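# Remove slotted finished part from fixture, leave blanks clamped

## Task

Lift the finished part, identified by its milled slot, out of the fixture and set it down lying flat on the table, while both blanks stay clamped in their current positions.

## Robot and tools

Robot: two arms, left_arm (the robot's own left, on the +y side) and right_arm (on -y), each ending in a parallel gripper. Image sides do not match arm names.

World frame (used by every result): origin at table-top height (z = 0) straight above the centre of the robot's foot; +x points away from the robot over the table, +z up. The table top starts near x = +0.15 m and may be slightly rotated. end_effector_position is in metres and marks the spot between the finger pads, roughly 1 cm short of the tips; end_effector_quat_wxyz is the gripper orientation. Both may be a few centimetres off, more at long reach. The fingers point along the gripper's +z axis and open and close along its y axis.

Command rows: every moving command uses rows of 14 numbers, each in [-1, 1]. The first 7 belong to left_arm, the last 7 to right_arm, always all 14 even if one arm idles: dx, dy, dz, rx, ry, rz, opening. dx..rz are an offset, not a pose: they are measured from that arm's Hand target as it stood when the action or move began, along that Hand target's own axes. 1.0 equals 0.6 m of travel or 180 degrees of turn; rx, ry, rz form a single rotation vector. The opening is absolute: +1 fully open (0.094 m), -1 closed. Sending 0 for an arm's six pose numbers re-requests its current Hand target; a 0 opening is a real command (half open), so repeat the present opening to leave a gripper unchanged.

execute_actions(actions, cameras): actions is a list of actions; each action is a table of up to 15 rows, one row per control step of 1/30 s; if shorter, its last row is held for the rest of the 15 steps. All rows of one action count from the same start pose. Repeating an offset in a new action moves further. An empty list just reports state and images.

move(target, speed, blend, opening_speed, blocking, cameras): drives each gripper in a straight line toward target, one 14-number row or a list of up to 15 rows; every row is an offset from the Hand targets at the move's start, not from the previous row. speed is path top speed in m/s (0.002 to 4.3, default 0.25; turning up to twice that in rad/s), one value or one per target. blend (m) rounds corners of a list. opening_speed (0.2 or more, per second on the -1..+1 scale) closes or opens fingers gradually; use near its minimum for fragile items. blocking=false returns early while the move continues. Paths avoid nothing, grippers lag and overshoot more at speed and near full extension, and a path near an arm's own base can flip its shoulder, so route around it. A path capped at 10 s stops short. The result adds a move: line: done (within 10 mm and 2 degrees), off_target, moving, held, fault, plus limits such as paced (pose clipped) or held (steps withheld). Neither done nor off_target tells you about contact.

wait(seconds 0 to 10, cameras): lets the scene run with last commands held; a running move continues. stop(cameras): brakes a running move, needing braking room. zoom_image(camera, region): enlarges [x0, y0, x1, y1] pixels (max 504 by 504) of the latest image from cam_head_left, cam_head_right, cam_left_wrist or cam_right_wrist. finished_scene(scene): integer scene number; ends the scene irreversibly, so only call it once the part lies flat and the blanks are still clamped with the robot clear.

Control behaviour: each step the commanded orientation is limited to 40 degrees from the measured one, then joints are driven by damped inverse kinematics, favouring position. Hand target in a result is the last command after that clip. Grippers often rest a centimetre or more off target in free air because of friction and weight; this is not contact. If it stays short, command the remaining distance. An arm blocked by an object keeps pushing until commanded away; to release a push, command the target back past the gripper. A clearance check may hold commands bringing an arm near the other's forearm, but not gripper-to-gripper contact.

Gripping: grip_measured uses the opening scale and reads up to about 2.7 mm wide when empty. On a hard part at full squeeze it reads about 3 mm (0.064) under the part width, or slightly over on some grippers. Full force starts about 0.05 below the first-touch reading (0.11 or more for small or round items). grip_effort_nm is motor effort in N m, negative closing, with offset and friction residue, not pad force. To release, command well above grip_measured. Pads push about 50 to 64 N each.

Other readings: Joint velocities shows within noise when an arm is still. Joint torques include arm weight, offsets and noise; entries 3 and 4 wrap at ±28 N m. Joint ranges (rad): waist -2.880 to 2.880, shoulder 0.000 to 3.142, elbow 0.000 to 3.019 (straight at 2.964), wrist pitch -1.693 to 1.571, wrist yaw -1.571 to 1.571, wrist roll -2.094 to 2.094.

Motor heat: holding loads, stretched arms or pushing at unreachable poses heats motors. MOTOR HOT appears at 85 °C; at 100 °C an OVER-TEMPERATURE FAULT makes that arm go limp and drop for 30 to 60 s or more, possibly without warning.

Cameras: all four are 672x504; calibrations (K, distortion, T_world_to_cam) are given but fixed cameras may have shifted up to 2.3 degrees and 9 mm, and wrist images may lag during motion.

Avoid: dropping parts, releasing moving parts, fast impacts or hard pushes, arm-on-arm pressing (including closing a gripper on the other's fingers), knocking the blanks or fixture, and anything leaving the table. Loose objects may be nudged by brief disturbances.

Each tool is called after ">>>" as name(argument=value, ...) on one line, values as JSON.

## Session

>>> execute_actions(actions=[])

Scene clock: 0.00 s.
left_arm: end_effector_position=(+0.5219, -0.0569, +0.1036) grip_measured=+1.000 grip_effort_nm=n/a end_effector_quat_wxyz=(-0.083, +0.615, +0.783, -0.028) | right_arm: end_effector_position=(+0.7675, -0.5781, +0.1319) grip_measured=+1.000 grip_effort_nm=n/a end_effector_quat_wxyz=(+0.257, +0.516, +0.756, -0.311)
Joint positions: left_arm=[0.688 1.612 1.311 -0.254 -0.869 0.931 0.094] | right_arm=[1.325 1.241 1.39 -0.196 0.578 1.101 0.094]
Joint velocities: within noise
Joint torques (N m): no reading
Heat: left arm: hottest shoulder 26 °C; right arm: hottest shoulder 26 °C.
Hand target: left_arm +0.5221, -0.0572, +0.1042; -0.082, +0.615, +0.783, -0.029 | right_arm +0.7709, -0.5781, +0.1310; +0.259, +0.516, +0.756, -0.309
Tool commands: left_gripper/opening=+1.0 right_gripper/opening=+1.0
camera_calibration:
cam_left_wrist: T_world_to_cam=[[-0.962436, -0.234108, 0.137514, 0.475199], [-0.0942321, 0.763018, 0.639472, 0.0342313], [-0.254631, 0.602493, -0.756416, 0.366357], [0, 0, 0, 1]] pos_world=[0.55386, -0.135599, 0.189882]
cam_right_wrist: T_world_to_cam=[[-0.936055, -0.292571, 0.195457, 0.526113], [-0.326543, 0.929232, -0.172909, 0.816883], [-0.131037, -0.225677, -0.965349, 0.218863], [0, 0, 0, 1]] pos_world=[0.787898, -0.555756, 0.249693]

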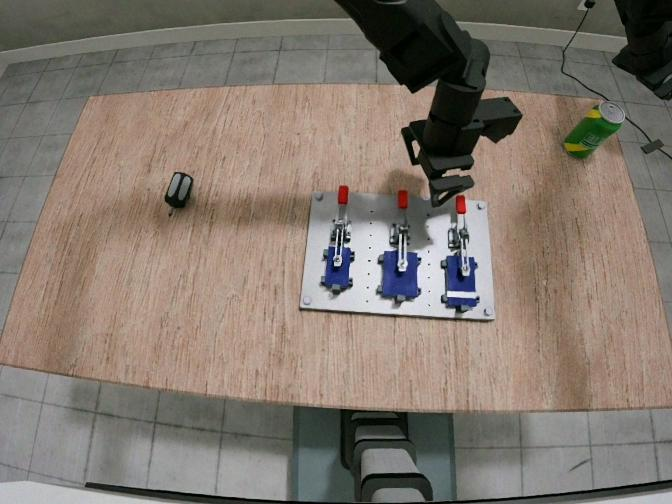

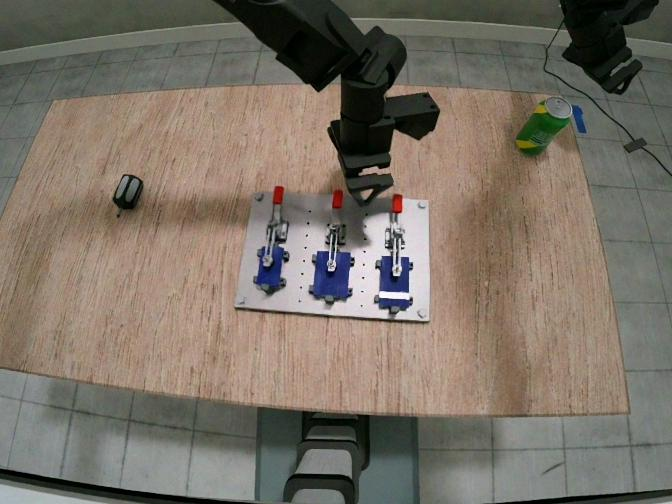

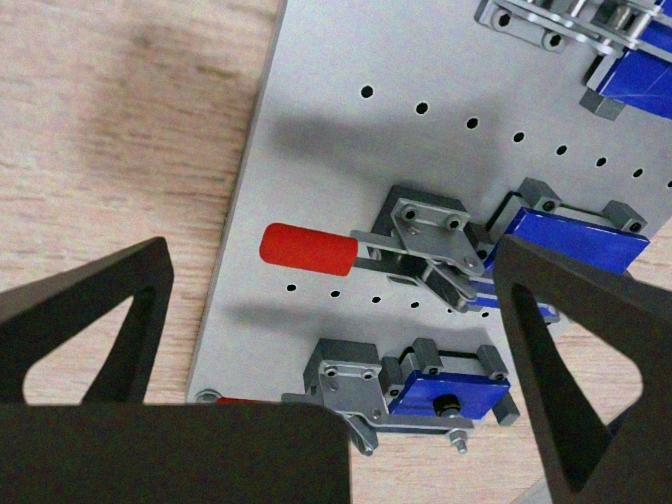

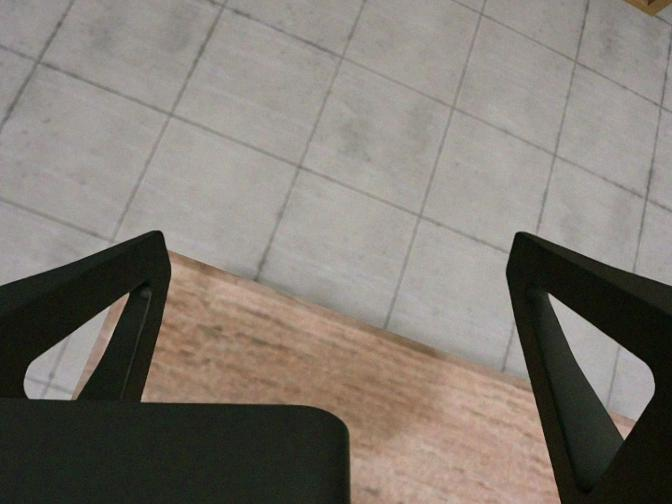

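>>> move(target=[[0.437,0.058,-0.068,0,0,0,0.5,-0.1195,-0.0787,-0.2215,0,0,0,0.1],[0.437,0.058,-0.068,0,0,0,0.5,0.4395,-0.2505,-0.734,-0.2083,0.1847,-0.3414,0.1],[0.437,0.058,-0.068,0,0,0,0.5,0.5578,-0.2172,-0.6213,-0.2083,0.1847,-0.3414,0.1]], speed=[0.3,0.35,0.25], blend=[0.03,0.03,0])

Scene clock: 97.67 s.
left_arm: end_effector_position=(+0.5005, +0.1939, +0.1635) grip_measured=+0.503 grip_effort_nm=-0.208 end_effector_quat_wxyz=(-0.083, +0.613, +0.785, -0.036) | right_arm: end_effector_position=(+0.5091, -0.1285, +0.1772) grip_measured=+0.101 grip_effort_nm=-0.085 end_effector_quat_wxyz=(+0.001, -0.030, -1.000, -0.007)
Joint positions: left_arm=[1.053 1.03 0.742 -0.13 -0.53 1.144 0.071] | right_arm=[2.266 1.098 0.699 0.161 0.667 0.188 0.052]
Joint velocities: within noise
Joint torques (N m): left_arm=[-0.67 -10.11 -1.65 0.38 0.2 0.21] | right_arm=[3.31 -7.53 -0.59 0.49 -0.06 -0.12]
Heat: left arm: hottest shoulder 27 °C; right arm: hottest shoulder 34 °C.
Hand target: left_arm +0.5021, +0.2028, +0.1638; -0.082, +0.615, +0.783, -0.029 | right_arm +0.5100, -0.1327, +0.1709; +0.000, +0.028, +1.000, +0.000
Off the commanded pose: left_arm 0.009 m, 1 deg | right_arm 0.008 m, 1 deg.
move: done
camera_calibration:
cam_left_wrist: T_world_to_cam=[[-0.959554, -0.238223, 0.150022, 0.502407], [-0.0925648, 0.77023, 0.631013, -0.19835], [-0.265874, 0.591604, -0.761128, 0.263681], [0, 0, 0, 1]] pos_world=[0.533832, 0.116465, 0.250484]
cam_right_wrist: T_world_to_cam=[[-0.0557417, -0.997882, -0.0335178, -0.0913591], [-0.806704, 0.025231, 0.590416, 0.315675], [-0.58832, 0.0599498, -0.806403, 0.571602], [0, 0, 0, 1]] pos_world=[0.585849, -0.133398, 0.271499]

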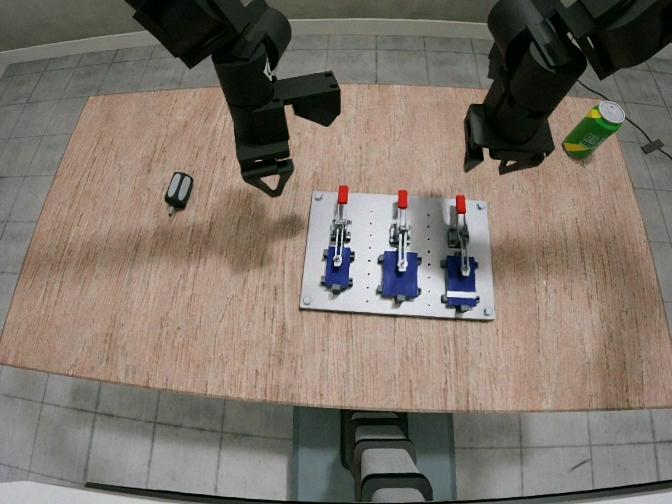

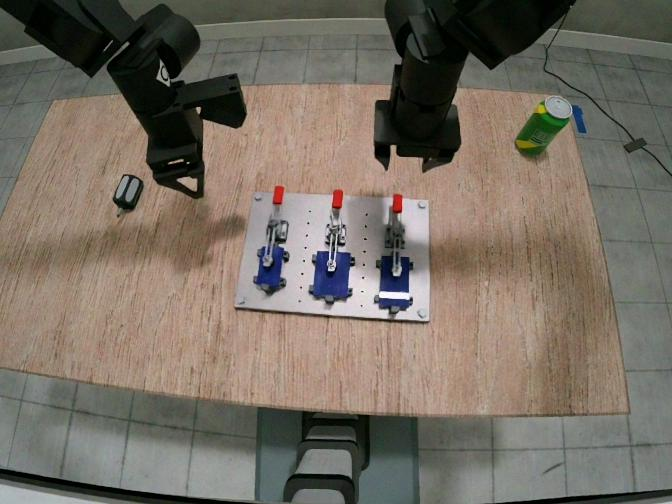

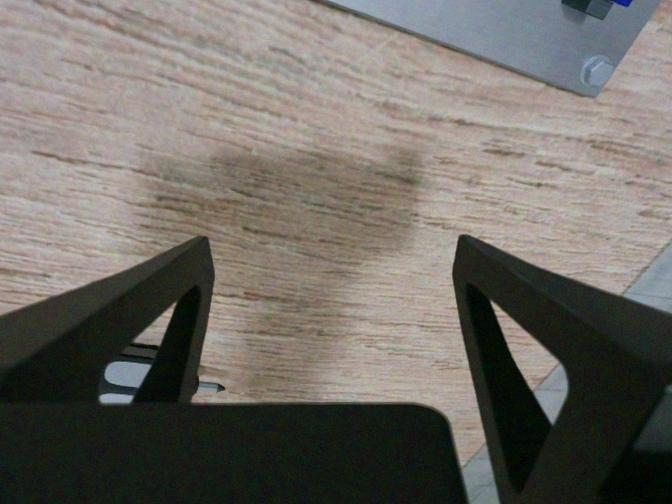

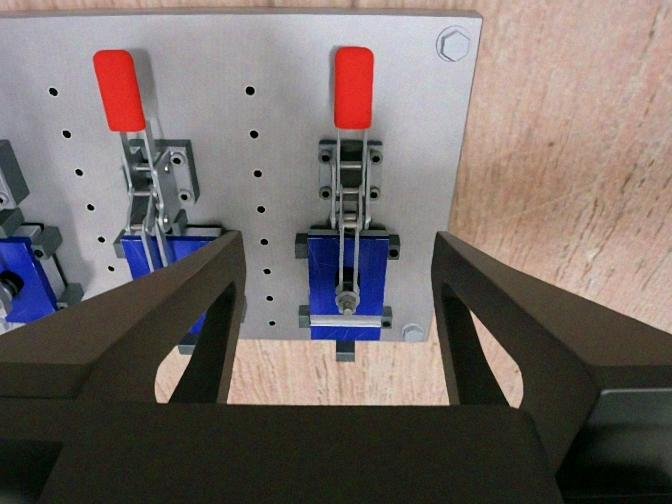

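>>> move(target=[0,0,0,0,0,0,0.5,-0.0467,-0.01,0.127,0,0.1667,0,0.0], speed=0.2, cameras=["cam_right_wrist"])

Scene clock: 121.97 s.
left_arm: end_effector_position=(+0.5005, +0.1939, +0.1635) grip_measured=+0.503 grip_effort_nm=-0.212 end_effector_quat_wxyz=(-0.083, +0.613, +0.785, -0.036) | right_arm: end_effector_position=(+0.5427, -0.1338, +0.1019) grip_measured=+0.001 grip_effort_nm=-0.090 end_effector_quat_wxyz=(+0.250, -0.023, -0.968, -0.017)
Joint positions: left_arm=[1.053 1.03 0.742 -0.13 -0.53 1.145 0.071] | right_arm=[2.075 1.314 1.223 -0.653 0.351 0.349 0.047]
Joint velocities: within noise
Joint torques (N m): left_arm=[-0.73 -9.99 -1.65 0.35 0.22 0.21] | right_arm=[4.37 -10.99 1.14 -1.06 -0.11 0.04]
Heat: left arm: hottest shoulder 27 °C; right arm: hottest shoulder 30 °C.
Hand target: left_arm +0.5021, +0.2028, +0.1638; -0.082, +0.615, +0.783, -0.029 | right_arm +0.5375, -0.1404, +0.0946; -0.259, +0.027, +0.966, +0.007
Off the commanded pose: left_arm 0.009 m, 1 deg | right_arm 0.011 m, 2 deg.
move: off_target (right_arm)
camera_calibration:
cam_right_wrist: T_world_to_cam=[[-0.0589528, -0.997389, -0.04171, -0.0945595], [-0.423295, -0.0128643, 0.905901, 0.141942], [-0.904072, 0.071061, -0.421431, 0.664581], [0, 0, 0, 1]] pos_world=[0.655338, -0.139712, 0.147546]
Images, in order (width x height): cam_right_wrist 672x504.

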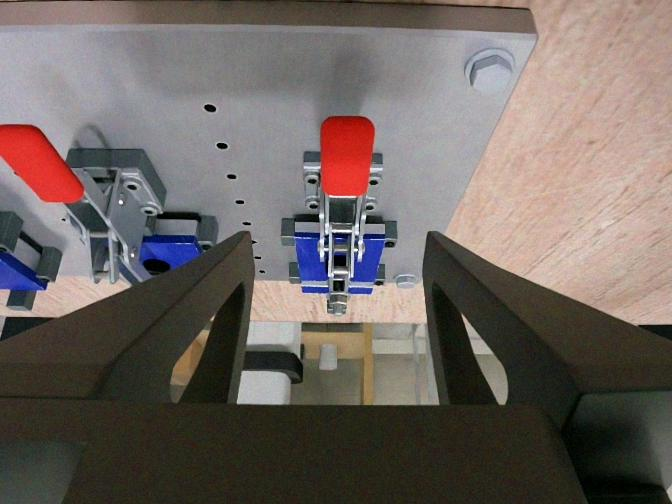

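>>> move(target=[[0,0,0,0,0,0,0.5,-0.018,-0.005,0.0897,0,0,0,0.0],[0,0,0,0,0,0,0.5,-0.018,-0.005,0.0897,0,0,0,-0.75]], speed=0.12, opening_speed=1.5, cameras=["cam_right_wrist"])

Scene clock: 153.47 s.
left_arm: end_effector_position=(+0.5005, +0.1941, +0.1634) grip_measured=+0.503 grip_effort_nm=-0.208 end_effector_quat_wxyz=(-0.083, +0.613, +0.785, -0.036) | right_arm: end_effector_position=(+0.5207, -0.1350, +0.0502) grip_measured=-0.654 grip_effort_nm=-1.033 end_effector_quat_wxyz=(+0.260, -0.028, -0.965, -0.014)
Joint positions: left_arm=[1.053 1.03 0.742 -0.13 -0.53 1.145 0.071] | right_arm=[2.023 1.437 1.27 -0.587 0.311 0.329 0.016]
Joint velocities: within noise
Joint torques (N m): left_arm=[-0.5 -10.17 -1.66 0.4 0.21 0.22] | right_arm=[4.72 -11.05 0.1 -0.59 -0.03 -0.11]
Heat: left arm: hottest shoulder 27 °C; right arm: hottest shoulder 30 °C.
Hand target: left_arm +0.5021, +0.2029, +0.1638; -0.082, +0.615, +0.783, -0.029 | right_arm +0.5199, -0.1424, +0.0426; -0.259, +0.027, +0.966, +0.007
Off the commanded pose: left_arm 0.009 m, 1 deg | right_arm 0.011 m, 1 deg.
move: off_target (right_arm)
camera_calibration:
cam_right_wrist: T_world_to_cam=[[-0.0658243, -0.997317, -0.0320234, -0.0961069], [-0.404556, -0.00266326, 0.914509, 0.170717], [-0.912141, 0.0731522, -0.403295, 0.626501], [0, 0, 0, 1]] pos_world=[0.634196, -0.141224, 0.0934643]
Images, in order (width x height): cam_right_wrist 672x504.

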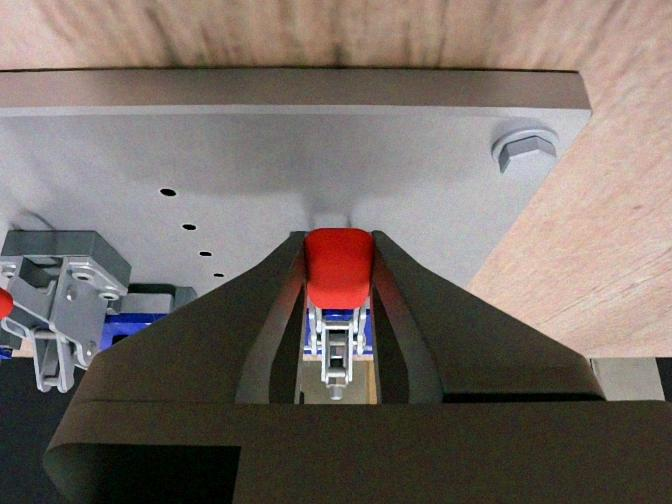

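>>> move(target=[[0,0,0,0,0,0,0.5,0.0517,0.004,-0.047,0,0,0,-0.75],[0,0,0,0,0,0,0.5,0.1013,0.005,-0.0473,0,-0.055,0,-0.75],[0,0,0,0,0,0,0.5,0.1507,0.005,-0.027,0,-0.111,0,-0.75],[0,0,0,0,0,0,0.5,0.1928,0.005,0.0057,0,-0.1667,0,-0.75]], speed=0.09, blend=[0.01,0.01,0.01,0], cameras=["cam_head_left","cam_right_wrist"])

Scene clock: 184.03 s.
left_arm: end_effector_position=(+0.5005, +0.1941, +0.1634) grip_measured=+0.503 grip_effort_nm=-0.208 end_effector_quat_wxyz=(-0.083, +0.613, +0.785, -0.036) | right_arm: end_effector_position=(+0.4734, -0.1320, +0.0902) grip_measured=-0.658 grip_effort_nm=-1.048 end_effector_quat_wxyz=(-0.045, -0.051, -0.998, -0.002)
Joint positions: left_arm=[1.053 1.03 0.742 -0.13 -0.53 1.145 0.071] | right_arm=[2.136 1.401 0.718 0.57 0.561 0.138 0.016]
Joint velocities: within noise
Joint torques (N m): left_arm=[-0.67 -10.23 -1.62 0.43 0.2 0.21] | right_arm=[7.12 -6.42 -9.5 -0.13 0.38 0.14]
Heat: left arm: hottest shoulder 27 °C; right arm: hottest shoulder 31 °C.
Hand target: left_arm +0.5021, +0.2029, +0.1638; -0.082, +0.615, +0.783, -0.029 | right_arm +0.4185, -0.1335, +0.0976; +0.000, +0.028, +1.000, +0.000
Off the commanded pose: left_arm 0.009 m, 1 deg | right_arm 0.056 m, 6 deg.
move: off_target (right_arm)
camera_calibration:
cam_right_wrist: T_world_to_cam=[[-0.0947528, -0.995102, -0.0281782, -0.08132], [-0.855099, 0.0668631, 0.514135, 0.373566], [-0.509733, 0.0728109, -0.857246, 0.44965], [0, 0, 0, 1]] pos_world=[0.540931, -0.138639, 0.191106]
Images, in order (width x height): cam_head_left 672x504, cam_right_wrist 672x504.

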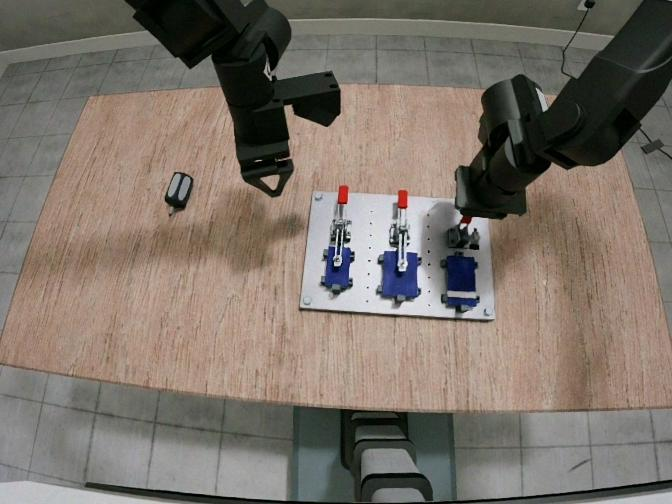

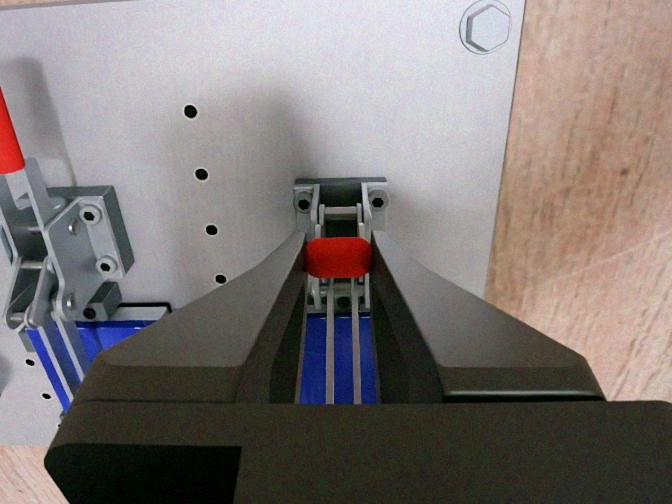

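>>> move(target=[[0,0,0,0,0,0,0.5,-0.0883,0.0,0.010,0,0,0,-0.75],[0,0,0,0,0,0,0.5,-0.0883,0.0,0.010,0,0,0,0.0],[0,0,0,0,0,0,0.5,-0.0883,0.0,-0.13,0,0,0,0.0],[0,0,0,0,0,0,0.5,0.078,0.0065,-0.0707,0,-0.111,0,0.0],[0,0,0,0,0,0,0.5,0.078,0.0065,-0.0707,0,-0.111,0,0.4]], speed=[0.15,0.15,0.2,0.2,0.2], opening_speed=2.5, cameras=["cam_head_left","cam_right_wrist"])

Scene clock: 234.53 s.
left_arm: end_effector_position=(+0.5005, +0.1940, +0.1634) grip_measured=+0.503 grip_effort_nm=-0.208 end_effector_quat_wxyz=(-0.083, +0.613, +0.785, -0.036) | right_arm: end_effector_position=(+0.3774, -0.1283, +0.1376) grip_measured=+0.398 grip_effort_nm=0.056 end_effector_quat_wxyz=(+0.176, +0.035, +0.984, -0.008)
Joint positions: left_arm=[1.053 1.03 0.742 -0.13 -0.529 1.145 0.071] | right_arm=[2.245 1.785 0.494 1.51 0.682 -0.094 0.066]
Joint velocities: within noise
Joint torques (N m): left_arm=[-0.85 -10.29 -1.65 0.39 0.2 0.21] | right_arm=[7.77 -5.07 -6.71 0.85 -0.06 -0.13]
Heat: left arm: hottest shoulder 27 °C; right arm: hottest elbow 32 °C.
Hand target: left_arm +0.5021, +0.2028, +0.1638; -0.082, +0.615, +0.783, -0.029 | right_arm +0.3719, -0.1271, +0.1399; +0.174, +0.028, +0.984, -0.005
Off the commanded pose: left_arm 0.009 m, 1 deg | right_arm 0.006 m, 1 deg.
move: done
camera_calibration:
cam_right_wrist: T_world_to_cam=[[-0.0588536, -0.998167, -0.0141161, -0.101297], [-0.960993, 0.0528224, 0.271483, 0.338386], [-0.27024, 0.0295432, -0.96234, 0.359592], [0, 0, 0, 1]] pos_world=[0.416401, -0.129609, 0.252754]
Images, in order (width x height): cam_head_left 672x504, cam_right_wrist 672x504.

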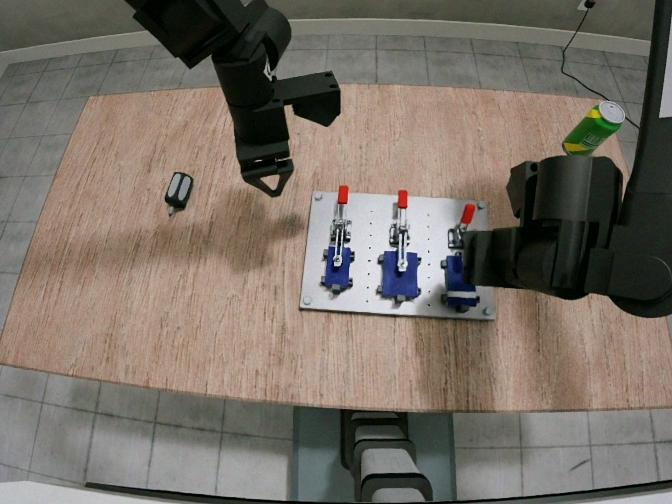

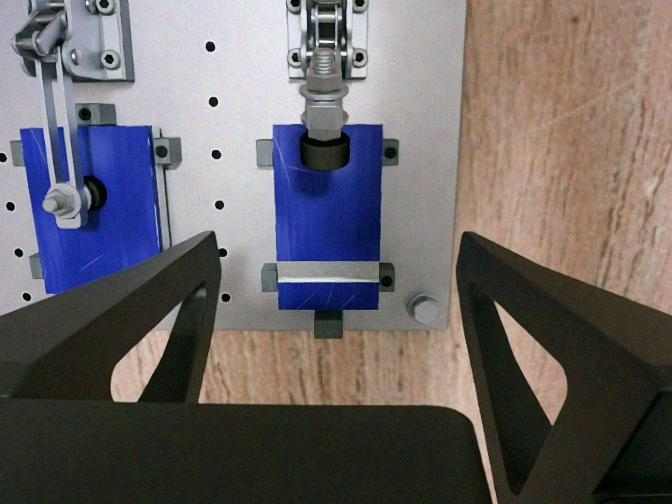

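>>> move(target=[0,0,0,0,0,0,0.5,0.055,0.0075,0.1452,0,0,0,0.4], speed=0.12, cameras=["cam_right_wrist"])

Scene clock: 257.10 s.
left_arm: end_effector_position=(+0.5005, +0.1940, +0.1634) grip_measured=+0.503 grip_effort_nm=-0.208 end_effector_quat_wxyz=(-0.083, +0.613, +0.785, -0.036) | right_arm: end_effector_position=(+0.3751, -0.1148, +0.0543) grip_measured=+0.399 grip_effort_nm=0.051 end_effector_quat_wxyz=(+0.179, +0.027, +0.984, +0.002)
Joint positions: left_arm=[1.053 1.03 0.742 -0.13 -0.529 1.145 0.071] | right_arm=[2.141 1.93 0.699 1.437 0.556 -0.08 0.066]
Joint velocities: within noise
Joint torques (N m): left_arm=[-0.73 -10.23 -1.68 0.35 0.2 0.21] | right_arm=[6.18 -4.95 -5.79 0.16 -0.02 0.03]
Heat: left arm: hottest shoulder 27 °C; right arm: hottest elbow 31 °C.
Hand target: left_arm +0.5021, +0.2028, +0.1638; -0.082, +0.615, +0.783, -0.029 | right_arm +0.3708, -0.1225, +0.0468; +0.173, +0.028, +0.984, -0.005
Off the commanded pose: left_arm 0.009 m, 1 deg | right_arm 0.012 m, 1 deg.
move: off_target (right_arm)
camera_calibration:
cam_right_wrist: T_world_to_cam=[[-0.0399612, -0.998703, -0.0315563, -0.0953162], [-0.963305, 0.0301174, 0.266715, 0.356606], [-0.265418, 0.0410566, -0.963259, 0.278008], [0, 0, 0, 1]] pos_world=[0.4135, -0.117347, 0.169674]
Images, in order (width x height): cam_right_wrist 672x504.

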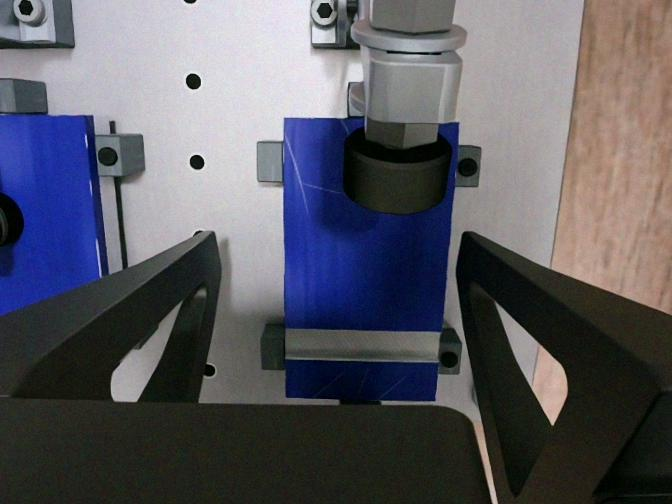

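>>> move(target=[[0,0,0,0,0,0,0.5,0,-0.0185,0,0,0,0,0.4],[0,0,0,0,0,0,0.5,0,-0.0135,0,0,0,0,-0.2]], speed=0.12, opening_speed=0.7, cameras=["cam_right_wrist"])

Scene clock: 271.90 s.
left_arm: end_effector_position=(+0.5005, +0.1940, +0.1634) grip_measured=+0.503 grip_effort_nm=-0.208 end_effector_quat_wxyz=(-0.083, +0.613, +0.785, -0.036) | right_arm: end_effector_position=(+0.3761, -0.1222, +0.0499) grip_measured=-0.198 grip_effort_nm=-0.090 end_effector_quat_wxyz=(+0.179, +0.027, +0.983, +0.002)
Joint positions: left_arm=[1.053 1.03 0.742 -0.13 -0.529 1.145 0.071] | right_arm=[2.121 1.93 0.699 1.436 0.538 -0.075 0.038]
Joint velocities: within noise
Joint torques (N m): left_arm=[-0.73 -10.05 -1.59 0.42 0.21 0.2] | right_arm=[6.59 -5.07 -6.95 0.57 0.06 0.04]
Heat: left arm: hottest shoulder 27 °C; right arm: hottest elbow 31 °C.
Hand target: left_arm +0.5021, +0.2028, +0.1638; -0.082, +0.615, +0.783, -0.029 | right_arm +0.3704, -0.1306, +0.0468; +0.173, +0.028, +0.984, -0.005
Off the commanded pose: left_arm 0.009 m, 1 deg | right_arm 0.011 m, 1 deg.
move: off_target (right_arm); target 2's new opening was sent with right_arm's hand 0.011 m and 1 deg from that target
camera_calibration:
cam_right_wrist: T_world_to_cam=[[-0.0413085, -0.998687, -0.0303038, -0.102365], [-0.963693, 0.0318166, 0.26511, 0.359413], [-0.263797, 0.0401549, -0.963742, 0.27358], [0, 0, 0, 1]] pos_world=[0.414305, -0.124651, 0.165274]
Images, in order (width x height): cam_right_wrist 672x504.

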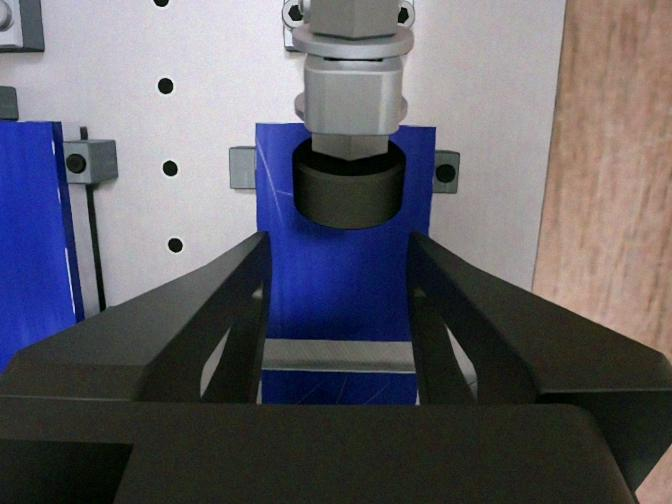

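>>> move(target=[[0,0,0,0,0,0,0.5,0,0,0,0,0,0,0.55],[0,0,0,0,0,0,0.5,0.0103,0.001,0.030,0,0,0,0.55]], speed=0.1, cameras=["cam_right_wrist"])

Scene clock: 343.30 s.
left_arm: end_effector_position=(+0.5005, +0.1940, +0.1634) grip_measured=+0.503 grip_effort_nm=-0.208 end_effector_quat_wxyz=(-0.083, +0.613, +0.785, -0.036) | right_arm: end_effector_position=(+0.3752, -0.1215, +0.0355) grip_measured=+0.549 grip_effort_nm=0.056 end_effector_quat_wxyz=(+0.179, +0.027, +0.984, +0.003)
Joint positions: left_arm=[1.053 1.03 0.742 -0.13 -0.529 1.145 0.071] | right_arm=[2.104 1.953 0.735 1.42 0.52 -0.071 0.073]
Joint velocities: within noise
Joint torques (N m): left_arm=[-0.79 -10.11 -1.63 0.36 0.21 0.21] | right_arm=[6.36 -4.66 -5.89 0.32 -0.14 0.07]
Heat: left arm: hottest shoulder 27 °C; right arm: hottest elbow 30 °C.
Hand target: left_arm +0.5021, +0.2028, +0.1638; -0.082, +0.615, +0.783, -0.029 | right_arm +0.3706, -0.1300, +0.0278; +0.173, +0.028, +0.984, -0.005
Off the commanded pose: left_arm 0.009 m, 1 deg | right_arm 0.012 m, 1 deg.
move: off_target (right_arm)
camera_calibration:
cam_right_wrist: T_world_to_cam=[[-0.0399723, -0.998676, -0.0323911, -0.102561], [-0.96339, 0.0299186, 0.266429, 0.361975], [-0.265107, 0.0418551, -0.96331, 0.260184], [0, 0, 0, 1]] pos_world=[0.4136, -0.124145, 0.150875]
Images, in order (width x height): cam_right_wrist 672x504.

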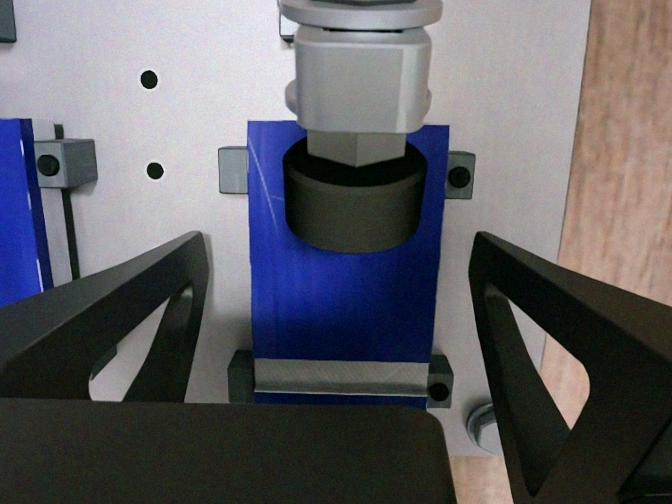

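>>> move(target=[0,0,0,0,0,0,0.5,0,0.001,0,0,0,0,-0.2], opening_speed=0.7, speed=0.1, cameras=["cam_right_wrist"])

Scene clock: 353.57 s.
left_arm: end_effector_position=(+0.5005, +0.1940, +0.1634) grip_measured=+0.503 grip_effort_nm=-0.208 end_effector_quat_wxyz=(-0.083, +0.613, +0.785, -0.036) | right_arm: end_effector_position=(+0.3752, -0.1225, +0.0349) grip_measured=+0.038 grip_effort_nm=-1.043 end_effector_quat_wxyz=(+0.178, +0.027, +0.984, +0.001)
Joint positions: left_arm=[1.053 1.03 0.742 -0.13 -0.529 1.145 0.071] | right_arm=[2.103 1.953 0.736 1.419 0.522 -0.071 0.049]
Joint velocities: within noise
Joint torques (N m): left_arm=[-0.73 -10.11 -1.65 0.38 0.19 0.21] | right_arm=[6.36 -4.54 -5.89 0.36 -0.05 0.09]
Heat: left arm: hottest shoulder 27 °C; right arm: hottest elbow 30 °C.
Hand target: left_arm +0.5021, +0.2028, +0.1638; -0.082, +0.615, +0.783, -0.029 | right_arm +0.3707, -0.1294, +0.0278; +0.173, +0.028, +0.984, -0.005
Off the commanded pose: left_arm 0.009 m, 1 deg | right_arm 0.011 m, 1 deg.
move: off_target (right_arm)
camera_calibration:
cam_right_wrist: T_world_to_cam=[[-0.0410726, -0.99873, -0.0291682, -0.103324], [-0.963205, 0.0318174, 0.266877, 0.36225], [-0.26561, 0.0390563, -0.963289, 0.259487], [0, 0, 0, 1]] pos_world=[0.4136, -0.124854, 0.150271]
Images, in order (width x height): cam_right_wrist 672x504.

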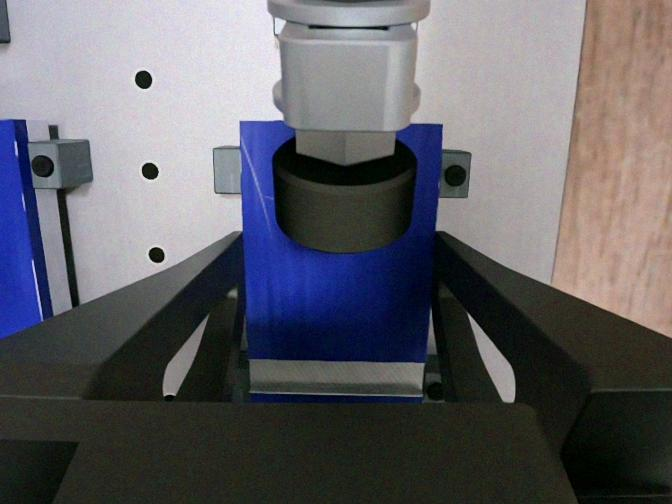

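>>> move(target=[[0,0,0,0,0,0,0.5,-0.0313,0,-0.0862,0,0,0,-0.2],[0,0,0,0,0,0,0.5,0.015,0,-0.1297,0,0,0,-0.2],[0,0,0,0,0,0,0.5,-0.0085,-0.2467,-0.121,0,0,0,-0.2],[0,0,0,0,0,0,0.5,0.0145,-0.2467,-0.0088,0,0,0,-0.2]], speed=[0.12,0.15,0.2,0.12], blend=[0.005,0.015,0.02,0], cameras=["cam_head_left","cam_right_wrist"])

Scene clock: 382.63 s.
left_arm: end_effector_position=(+0.5005, +0.1940, +0.1634) grip_measured=+0.503 grip_effort_nm=-0.208 end_effector_quat_wxyz=(-0.083, +0.613, +0.785, -0.036) | right_arm: end_effector_position=(+0.3576, -0.2703, +0.0332) grip_measured=+0.037 grip_effort_nm=-1.043 end_effector_quat_wxyz=(+0.179, +0.025, +0.983, +0.000)
Joint positions: left_arm=[1.053 1.03 0.742 -0.13 -0.529 1.145 0.071] | right_arm=[1.76 1.943 0.588 1.535 0.187 -0.007 0.049]
Joint velocities: within noise
Joint torques (N m): left_arm=[-0.67 -10.17 -1.63 0.39 0.22 0.2] | right_arm=[1.26 -4.42 -7.91 0.25 0 0.04]
Heat: left arm: hottest shoulder 27 °C; right arm: hottest elbow 30 °C.
Hand target: left_arm +0.5021, +0.2028, +0.1638; -0.082, +0.615, +0.783, -0.029 | right_arm +0.3524, -0.2767, +0.0298; +0.173, +0.028, +0.984, -0.005
Off the commanded pose: left_arm 0.009 m, 1 deg | right_arm 0.009 m, 1 deg.
move: done
camera_calibration:
cam_right_wrist: T_world_to_cam=[[-0.0371978, -0.998982, -0.0255233, -0.253265], [-0.963794, 0.0291157, 0.265052, 0.349987], [-0.264039, 0.0344585, -0.963896, 0.257184], [0, 0, 0, 1]] pos_world=[0.395801, -0.272059, 0.14867]
Images, in order (width x height): cam_head_left 672x504, cam_right_wrist 672x504.

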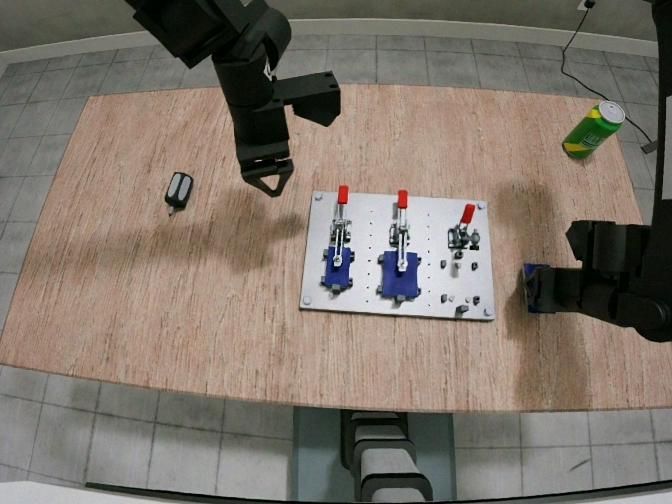

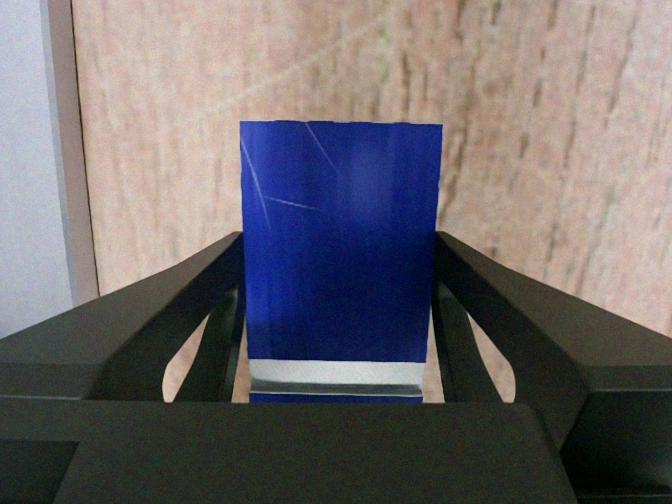

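>>> move(target=[0,0,0,0,0,0,0.5,0.0103,0,0.0282,0,0,0,-0.2], speed=0.05, cameras=["cam_right_wrist"])

Scene clock: 388.57 s.
left_arm: end_effector_position=(+0.5005, +0.1940, +0.1634) grip_measured=+0.503 grip_effort_nm=-0.203 end_effector_quat_wxyz=(-0.083, +0.613, +0.785, -0.036) | right_arm: end_effector_position=(+0.3576, -0.2695, +0.0153) grip_measured=+0.037 grip_effort_nm=-1.053 end_effector_quat_wxyz=(+0.179, +0.025, +0.983, +0.000)
Joint positions: left_arm=[1.053 1.03 0.742 -0.13 -0.529 1.145 0.071] | right_arm=[1.753 1.969 0.638 1.511 0.179 -0.006 0.049]
Joint velocities: within noise
Joint torques (N m): left_arm=[-0.67 -10.23 -1.62 0.43 0.21 0.2] | right_arm=[1.61 -4.48 -7.91 0.49 -0.03 0.09]
Heat: left arm: hottest shoulder 27 °C; right arm: hottest elbow 30 °C.
Hand target: left_arm +0.5021, +0.2028, +0.1638; -0.082, +0.615, +0.783, -0.029 | right_arm +0.3523, -0.2766, +0.0117; +0.173, +0.028, +0.984, -0.005
Off the commanded pose: left_arm 0.009 m, 1 deg | right_arm 0.009 m, 1 deg.
move: done
camera_calibration:
cam_right_wrist: T_world_to_cam=[[-0.036684, -0.998981, -0.0262827, -0.253124], [-0.963788, 0.0284157, 0.26515, 0.354505], [-0.264133, 0.0350577, -0.963849, 0.2401], [0, 0, 0, 1]] pos_world=[0.3958, -0.271357, 0.130771]
Images, in order (width x height): cam_right_wrist 672x504.

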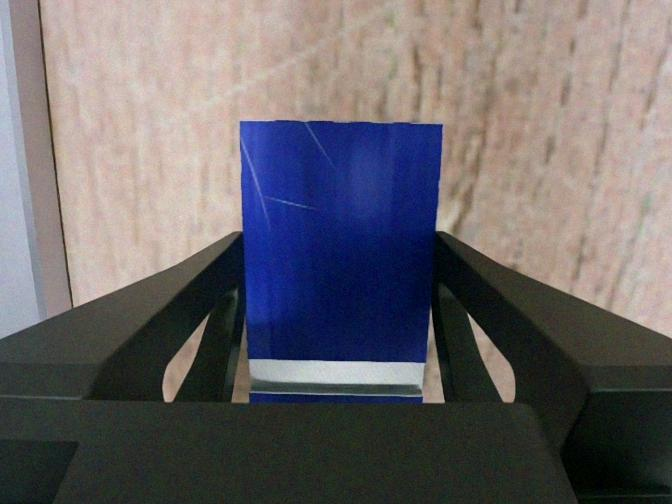

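>>> move(target=[0,0,0,0,0,0,0.5,0.0057,0,0.0157,0,0,0,-0.2], speed=0.05, cameras=["cam_right_wrist"])

Scene clock: 392.73 s.
left_arm: end_effector_position=(+0.5005, +0.1940, +0.1634) grip_measured=+0.503 grip_effort_nm=-0.208 end_effector_quat_wxyz=(-0.083, +0.613, +0.785, -0.036) | right_arm: end_effector_position=(+0.3577, -0.2691, +0.0123) grip_measured=+0.037 grip_effort_nm=-1.053 end_effector_quat_wxyz=(+0.180, +0.025, +0.983, +0.001)
Joint positions: left_arm=[1.053 1.03 0.742 -0.13 -0.529 1.145 0.071] | right_arm=[1.752 1.974 0.646 1.507 0.177 -0.005 0.049]
Joint velocities: within noise
Joint torques (N m): left_arm=[-0.73 -10.17 -1.63 0.44 0.19 0.2] | right_arm=[1.38 -3.84 -6.2 0.24 -0.12 0.06]
Heat: left arm: hottest shoulder 27 °C; right arm: hottest elbow 31 °C.
Hand target: left_arm +0.5021, +0.2028, +0.1638; -0.082, +0.615, +0.783, -0.029 | right_arm +0.3524, -0.2765, +0.0018; +0.173, +0.028, +0.984, -0.005
Off the commanded pose: left_arm 0.009 m, 1 deg | right_arm 0.014 m, 1 deg.
move: off_target (right_arm)
camera_calibration:
cam_right_wrist: T_world_to_cam=[[-0.0369435, -0.998934, -0.0276755, -0.252605], [-0.963884, 0.0283105, 0.264815, 0.355467], [-0.263749, 0.0364592, -0.963902, 0.237365], [0, 0, 0, 1]] pos_world=[0.395902, -0.271054, 0.127672]
Images, in order (width x height): cam_right_wrist 672x504.

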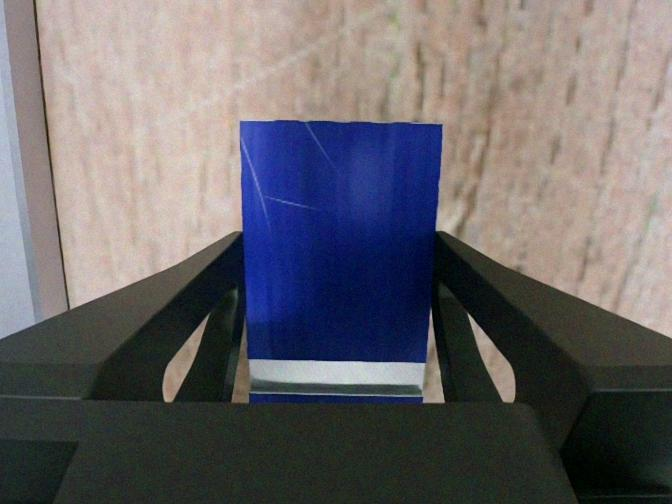

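>>> move(target=[[0,0,0,0,0,0,0.5,-0.0034,0,-0.0094,0,0,0,-0.2],[0,0,0,0,0,0,0.5,-0.0034,0,-0.0094,0,0,0,0.4],[0,0,0,0,0,0,0.5,-0.0684,0,-0.188,0,0,0,0.4]], speed=[0.05,0.05,0.15], opening_speed=1.5, cameras=["cam_head_left","cam_right_wrist"])

Scene clock: 403.07 s.
left_arm: end_effector_position=(+0.5005, +0.1940, +0.1634) grip_measured=+0.503 grip_effort_nm=-0.212 end_effector_quat_wxyz=(-0.083, +0.613, +0.785, -0.036) | right_arm: end_effector_position=(+0.3633, -0.2799, +0.1058) grip_measured=+0.399 grip_effort_nm=0.056 end_effector_quat_wxyz=(+0.169, +0.028, +0.985, -0.012)
Joint positions: left_arm=[1.053 1.03 0.742 -0.13 -0.529 1.145 0.071] | right_arm=[1.786 1.785 0.385 1.559 0.236 -0.005 0.066]
Joint velocities: within noise
Joint torques (N m): left_arm=[-0.91 -10.17 -1.63 0.38 0.21 0.21] | right_arm=[3.6 -6.24 -12.48 0.98 0.13 0.03]
Heat: left arm: hottest shoulder 27 °C; right arm: hottest elbow 30 °C.
Hand target: left_arm +0.5021, +0.2028, +0.1638; -0.082, +0.615, +0.783, -0.029 | right_arm +0.3524, -0.2767, +0.1218; +0.173, +0.028, +0.984, -0.005
Off the commanded pose: left_arm 0.009 m, 1 deg | right_arm 0.020 m, 1 deg.
joint sent to its limit (right arm) — joint 4 (wrist pitch), upper limit. The joint targets still meet the commanded pose.
move: off_target (right_arm)
camera_calibration:
cam_right_wrist: T_world_to_cam=[[-0.0474221, -0.998867, -0.0039706, -0.259269], [-0.957282, 0.0443119, 0.28574, 0.336196], [-0.28524, 0.0173513, -0.958299, 0.331343], [0, 0, 0, 1]] pos_world=[0.404052, -0.279622, 0.220432]
Images, in order (width x height): cam_head_left 672x504, cam_right_wrist 672x504.

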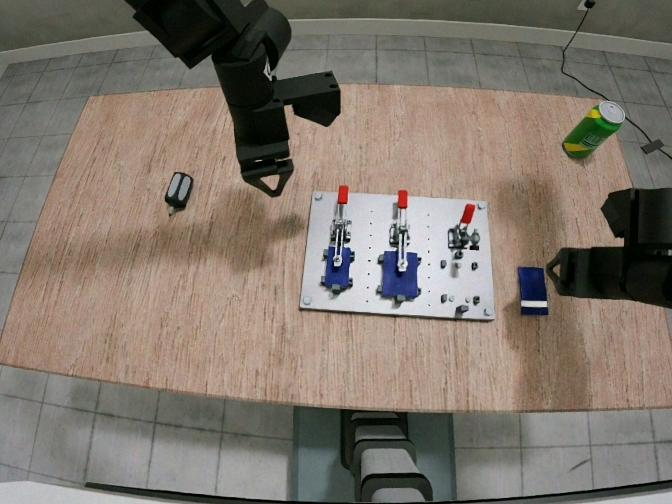

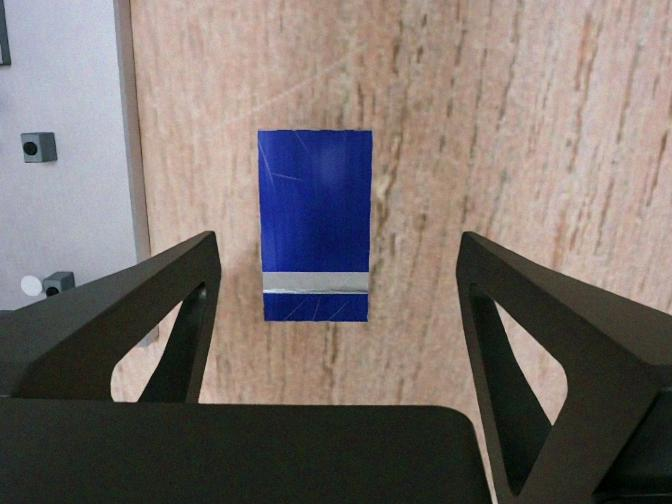

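>>> finished_scene(scene=2)

The scene is finished: the task was done.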